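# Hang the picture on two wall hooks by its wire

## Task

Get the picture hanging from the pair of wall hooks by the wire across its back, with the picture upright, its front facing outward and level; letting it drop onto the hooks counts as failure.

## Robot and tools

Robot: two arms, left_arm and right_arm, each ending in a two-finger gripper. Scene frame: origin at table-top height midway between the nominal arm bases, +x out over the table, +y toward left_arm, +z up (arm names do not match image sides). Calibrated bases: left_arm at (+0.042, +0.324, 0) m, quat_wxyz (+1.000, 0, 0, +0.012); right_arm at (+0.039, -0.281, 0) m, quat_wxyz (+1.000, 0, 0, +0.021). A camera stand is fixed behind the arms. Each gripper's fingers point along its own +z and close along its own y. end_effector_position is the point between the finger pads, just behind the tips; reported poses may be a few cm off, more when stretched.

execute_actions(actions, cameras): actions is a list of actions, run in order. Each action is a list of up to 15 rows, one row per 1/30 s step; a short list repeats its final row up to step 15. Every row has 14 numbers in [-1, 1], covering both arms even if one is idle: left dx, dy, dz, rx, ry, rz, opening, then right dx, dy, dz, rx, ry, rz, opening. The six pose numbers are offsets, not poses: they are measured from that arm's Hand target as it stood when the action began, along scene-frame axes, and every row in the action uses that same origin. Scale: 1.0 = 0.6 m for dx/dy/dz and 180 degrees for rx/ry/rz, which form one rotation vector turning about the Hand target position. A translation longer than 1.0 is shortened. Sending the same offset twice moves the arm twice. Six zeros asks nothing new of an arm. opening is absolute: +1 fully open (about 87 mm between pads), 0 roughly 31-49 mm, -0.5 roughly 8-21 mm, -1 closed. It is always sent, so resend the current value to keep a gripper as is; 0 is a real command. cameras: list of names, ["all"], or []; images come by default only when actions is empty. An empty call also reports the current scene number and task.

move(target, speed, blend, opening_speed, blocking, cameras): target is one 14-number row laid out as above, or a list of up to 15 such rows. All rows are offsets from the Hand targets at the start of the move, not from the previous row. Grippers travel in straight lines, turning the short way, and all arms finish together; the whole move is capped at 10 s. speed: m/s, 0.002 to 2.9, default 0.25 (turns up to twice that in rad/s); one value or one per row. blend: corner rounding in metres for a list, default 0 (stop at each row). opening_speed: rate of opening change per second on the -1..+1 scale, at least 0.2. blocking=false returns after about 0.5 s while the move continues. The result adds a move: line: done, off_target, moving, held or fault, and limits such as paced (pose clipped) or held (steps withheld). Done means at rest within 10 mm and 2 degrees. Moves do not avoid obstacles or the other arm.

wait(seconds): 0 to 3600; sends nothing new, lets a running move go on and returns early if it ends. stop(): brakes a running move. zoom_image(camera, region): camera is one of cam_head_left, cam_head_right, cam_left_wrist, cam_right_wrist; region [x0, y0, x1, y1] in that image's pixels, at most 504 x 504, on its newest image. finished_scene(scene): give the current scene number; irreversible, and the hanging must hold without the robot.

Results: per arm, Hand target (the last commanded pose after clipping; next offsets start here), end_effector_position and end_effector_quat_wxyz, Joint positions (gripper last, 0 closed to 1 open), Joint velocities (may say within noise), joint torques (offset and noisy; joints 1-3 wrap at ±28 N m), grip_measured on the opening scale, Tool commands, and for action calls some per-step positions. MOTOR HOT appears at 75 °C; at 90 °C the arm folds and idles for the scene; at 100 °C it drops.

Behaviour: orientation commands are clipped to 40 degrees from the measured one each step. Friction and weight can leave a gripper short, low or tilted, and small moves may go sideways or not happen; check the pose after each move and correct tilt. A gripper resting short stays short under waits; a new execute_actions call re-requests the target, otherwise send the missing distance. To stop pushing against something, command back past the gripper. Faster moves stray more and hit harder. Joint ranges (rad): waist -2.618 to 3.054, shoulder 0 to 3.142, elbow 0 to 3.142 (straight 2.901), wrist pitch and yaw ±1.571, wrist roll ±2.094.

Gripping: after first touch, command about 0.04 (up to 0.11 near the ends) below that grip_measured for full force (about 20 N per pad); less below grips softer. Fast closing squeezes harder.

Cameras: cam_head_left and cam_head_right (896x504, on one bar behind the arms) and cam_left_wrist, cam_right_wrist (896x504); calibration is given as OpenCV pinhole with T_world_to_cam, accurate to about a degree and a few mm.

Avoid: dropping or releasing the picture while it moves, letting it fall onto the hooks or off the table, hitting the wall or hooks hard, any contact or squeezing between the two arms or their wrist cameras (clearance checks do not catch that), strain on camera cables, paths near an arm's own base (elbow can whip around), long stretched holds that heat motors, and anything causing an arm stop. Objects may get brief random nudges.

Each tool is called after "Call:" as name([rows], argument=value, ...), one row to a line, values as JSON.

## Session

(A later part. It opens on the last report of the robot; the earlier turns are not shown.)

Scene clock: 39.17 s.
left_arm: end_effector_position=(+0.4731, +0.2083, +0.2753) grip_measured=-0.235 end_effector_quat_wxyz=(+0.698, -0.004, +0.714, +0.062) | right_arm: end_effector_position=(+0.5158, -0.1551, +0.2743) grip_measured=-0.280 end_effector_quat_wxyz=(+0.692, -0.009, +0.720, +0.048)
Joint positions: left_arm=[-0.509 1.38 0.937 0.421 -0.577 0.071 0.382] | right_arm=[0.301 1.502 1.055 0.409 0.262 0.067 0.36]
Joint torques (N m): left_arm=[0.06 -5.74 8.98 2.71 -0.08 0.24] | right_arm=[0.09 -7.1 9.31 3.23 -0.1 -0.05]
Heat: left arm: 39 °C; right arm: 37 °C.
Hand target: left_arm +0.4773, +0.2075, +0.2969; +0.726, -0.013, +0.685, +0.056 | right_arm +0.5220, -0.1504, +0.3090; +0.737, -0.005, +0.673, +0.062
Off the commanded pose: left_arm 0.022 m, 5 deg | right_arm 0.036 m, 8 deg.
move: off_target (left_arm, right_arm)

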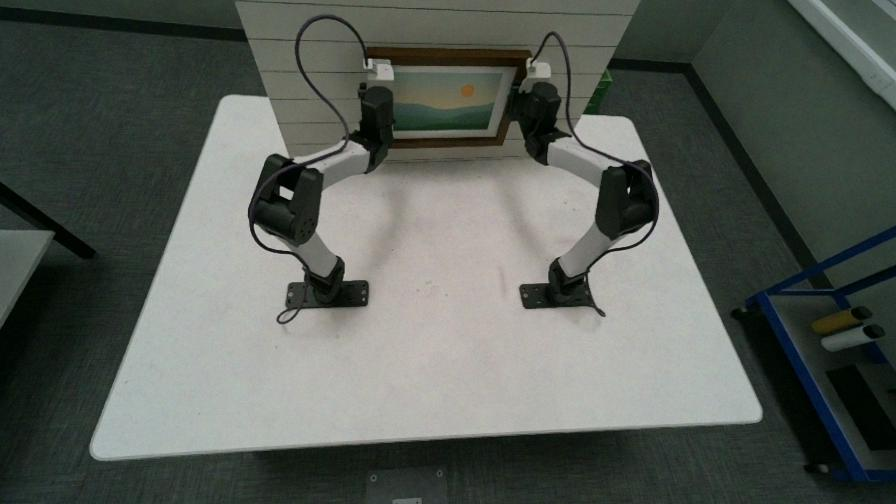

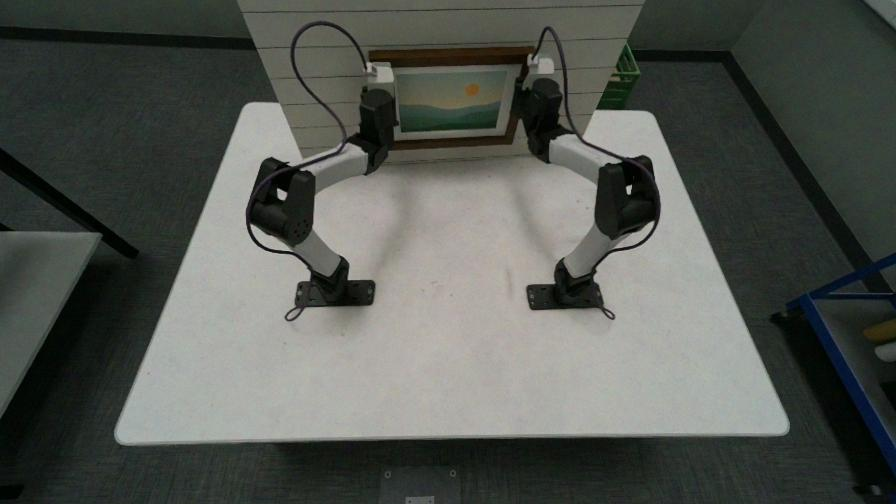

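Call:
move([
  [0.0,0,-0.028,0,0,0,-0.5, 0.0,0,-0.035,0,0,0,-0.5],
  [-0.02,0,-0.028,0,0,0,-0.5, -0.02,0,-0.035,0,0,0,-0.5],
], speed=0.03, cameras=["cam_head_left","cam_head_right"])

Call:
zoom_image(camera="cam_head_right", region=[360, 0, 580, 160])

Call:
zoom_image(camera="cam_head_left", region=[360, 0, 580, 160])

Scene clock: 42.03 s.
left_arm: end_effector_position=(+0.4719, +0.2082, +0.2736) grip_measured=-0.239 end_effector_quat_wxyz=(+0.719, -0.009, +0.692, +0.057) | right_arm: end_effector_position=(+0.5143, -0.1544, +0.2709) grip_measured=-0.281 end_effector_quat_wxyz=(+0.718, -0.010, +0.694, +0.052)
Joint positions: left_arm=[-0.513 1.383 0.868 0.565 -0.579 0.092 0.38] | right_arm=[0.304 1.506 0.971 0.573 0.259 0.049 0.359]
Joint torques (N m): left_arm=[-1.22 -7.72 7.09 2.01 -0.23 0.05] | right_arm=[0.96 -8.29 7.53 2.48 0.02 0.11]
Heat: left arm: 39 °C; right arm: 37 °C.
Hand target: left_arm +0.4654, +0.2076, +0.2801; +0.726, -0.013, +0.685, +0.056 | right_arm +0.5099, -0.1502, +0.2881; +0.737, -0.005, +0.673, +0.062
Off the commanded pose: left_arm 0.009 m, 1 deg | right_arm 0.018 m, 3 deg.
move: off_target (right_arm)

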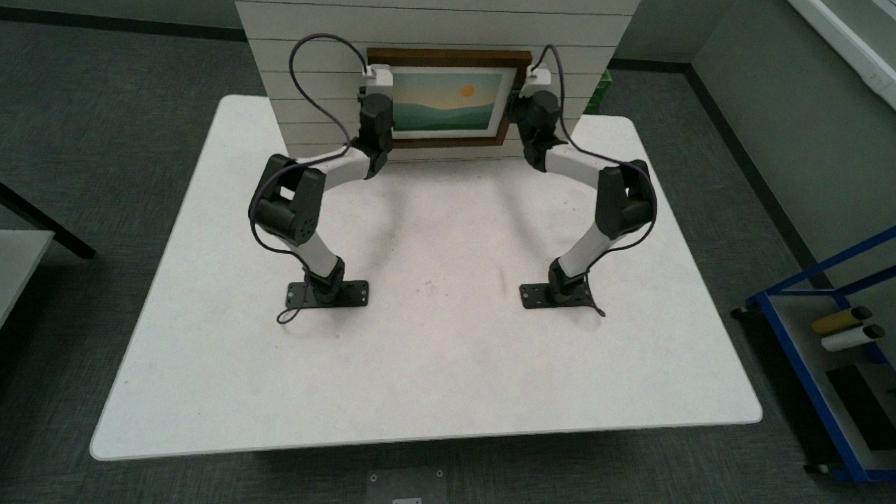

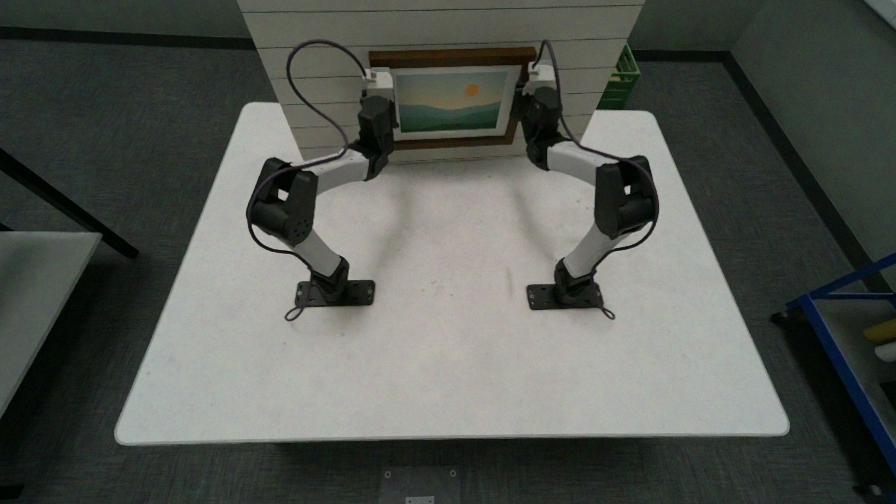

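Scaled by 2.291.

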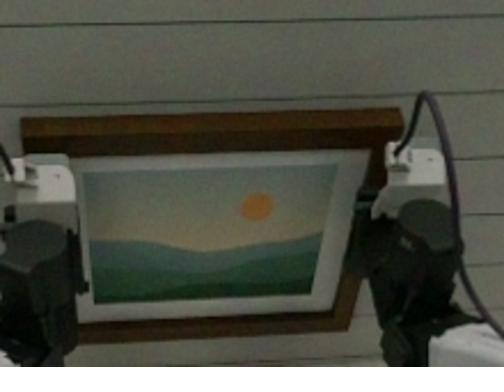

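Scaled by 2.291.

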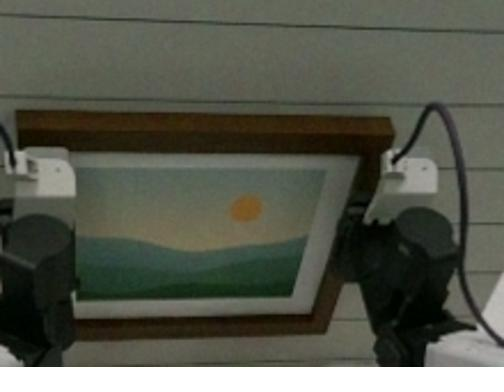

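Call:
move([
  [0.0158,0.005,0.009,0,0,0,-0.5, 0.0125,0.005,-0.005,0,0,0,-0.5],
  [0.0158,0.005,0.009,0,0,0,0.3, 0.0125,0.005,-0.005,0,0,0,0.3],
  [-0.0837,-0.0045,0.009,0,0,0,0.3, -0.087,-0.0045,-0.005,0,0,0,0.3],
  [-0.27,-0.02,-0.03,0,0,0,0.3, -0.27,-0.02,-0.04,0,0,0,0.3],
], speed=[0.04,0.04,0.08,0.25], blend=[0,0,0.02,0], opening_speed=0.5, cameras=["all"])

Call:
zoom_image(camera="cam_head_right", region=[360, 0, 580, 160])

Call:
zoom_image(camera="cam_head_left", region=[360, 0, 580, 160])

Scene clock: 50.63 s.
left_arm: end_effector_position=(+0.3057, +0.1947, +0.2619) grip_measured=+0.300 end_effector_quat_wxyz=(+0.724, -0.011, +0.687, +0.058) | right_arm: end_effector_position=(+0.3501, -0.1602, +0.2680) grip_measured=+0.300 end_effector_quat_wxyz=(+0.739, -0.006, +0.671, +0.068)
Joint positions: left_arm=[-1.065 0.866 0.503 0.495 -1.132 0.185 0.65] | right_arm=[0.594 0.83 0.49 0.457 0.533 0.023 0.65]
Joint torques (N m): left_arm=[-0.73 -2.18 7.43 1.71 -0.1 0.05] | right_arm=[0.34 -1.83 7.35 1.78 0.05 0.05]
Heat: left arm: 38 °C; right arm: 36 °C.
Hand target: left_arm +0.3033, +0.1956, +0.2621; +0.726, -0.013, +0.685, +0.056 | right_arm +0.3479, -0.1622, +0.2641; +0.737, -0.005, +0.673, +0.062
Off the commanded pose: left_arm 0.003 m, 0 deg | right_arm 0.005 m, 1 deg.
move: done; target 2's new opening was sent with right_arm's hand 0.016 m and 3 deg from that target
cam_left_wrist: T_world_to_cam=[[0.12044, -0.99115, -0.05586, 0.16813], [-0.73629, -0.05145, -0.67471, 0.43233], [0.66586, 0.12239, -0.73597, 0.1083]] pos_world=[0.22596, 0.17563, 0.38079]
cam_right_wrist: T_world_to_cam=[[0.12237, -0.99068, -0.05977, -0.18702], [-0.66696, -0.03749, -0.74415, 0.45177], [0.73498, 0.13092, -0.66533, 0.08767]] pos_world=[0.25976, -0.17982, 0.38334]

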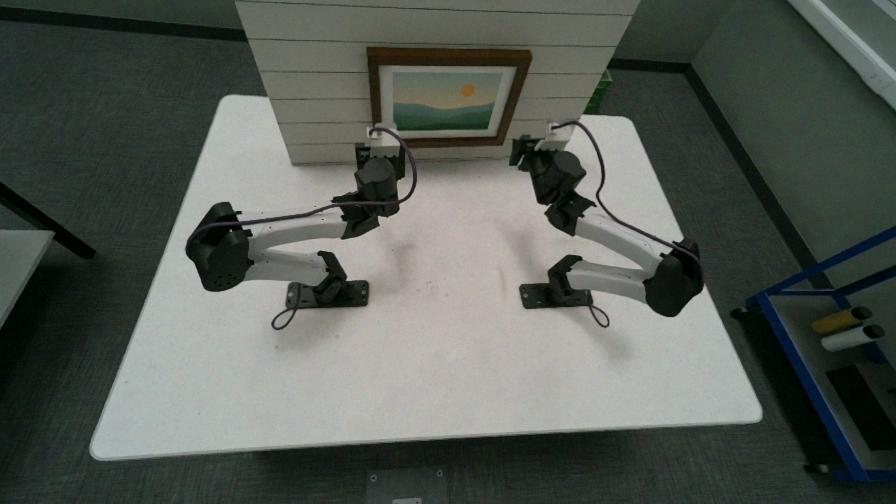

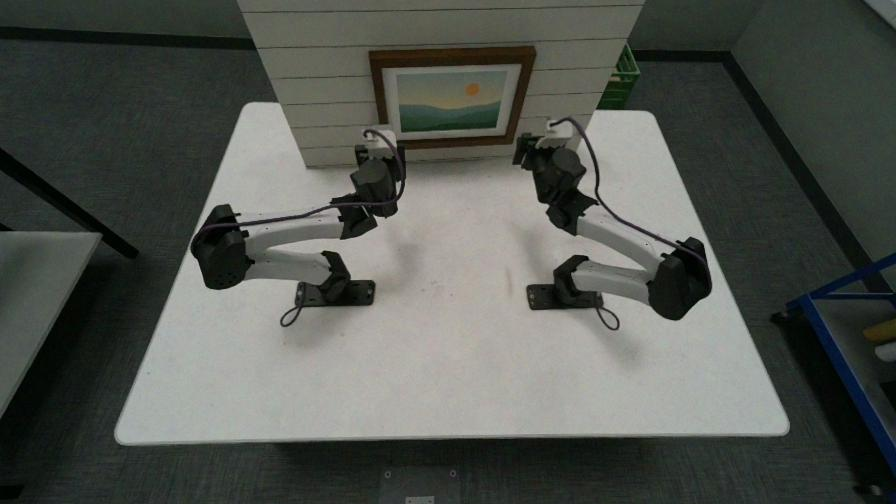

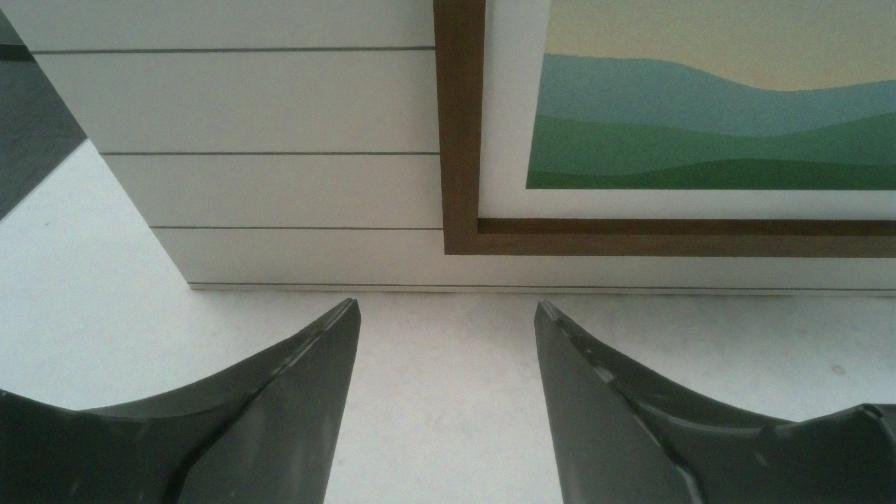

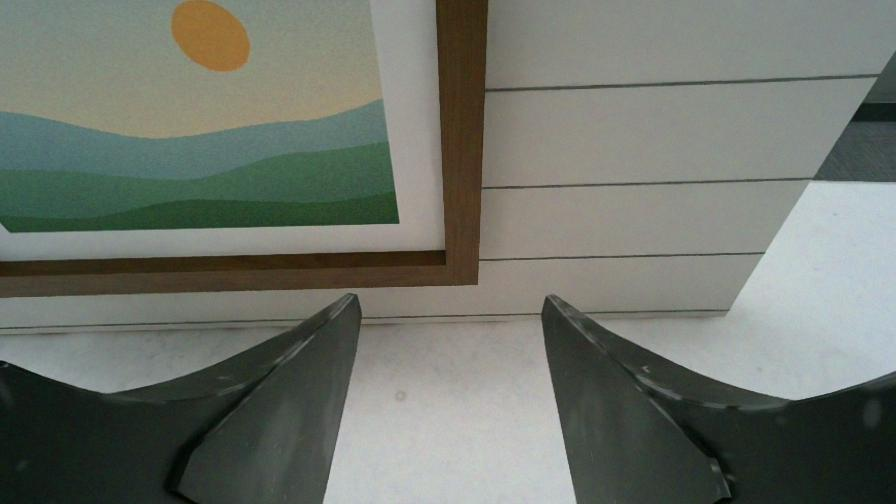

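Scaled by 2.291.

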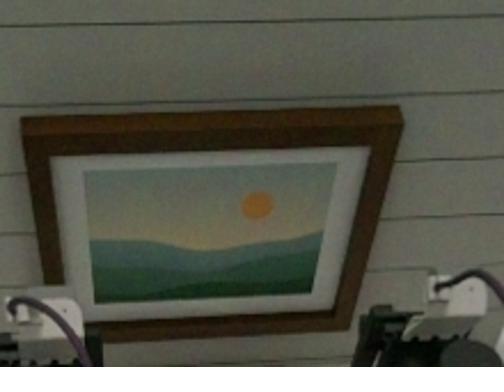

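Scaled by 2.291.

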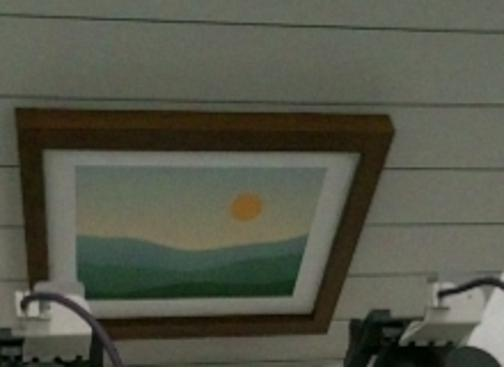

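Call:
finished_scene(scene=2)

The scene is finished: the task was done.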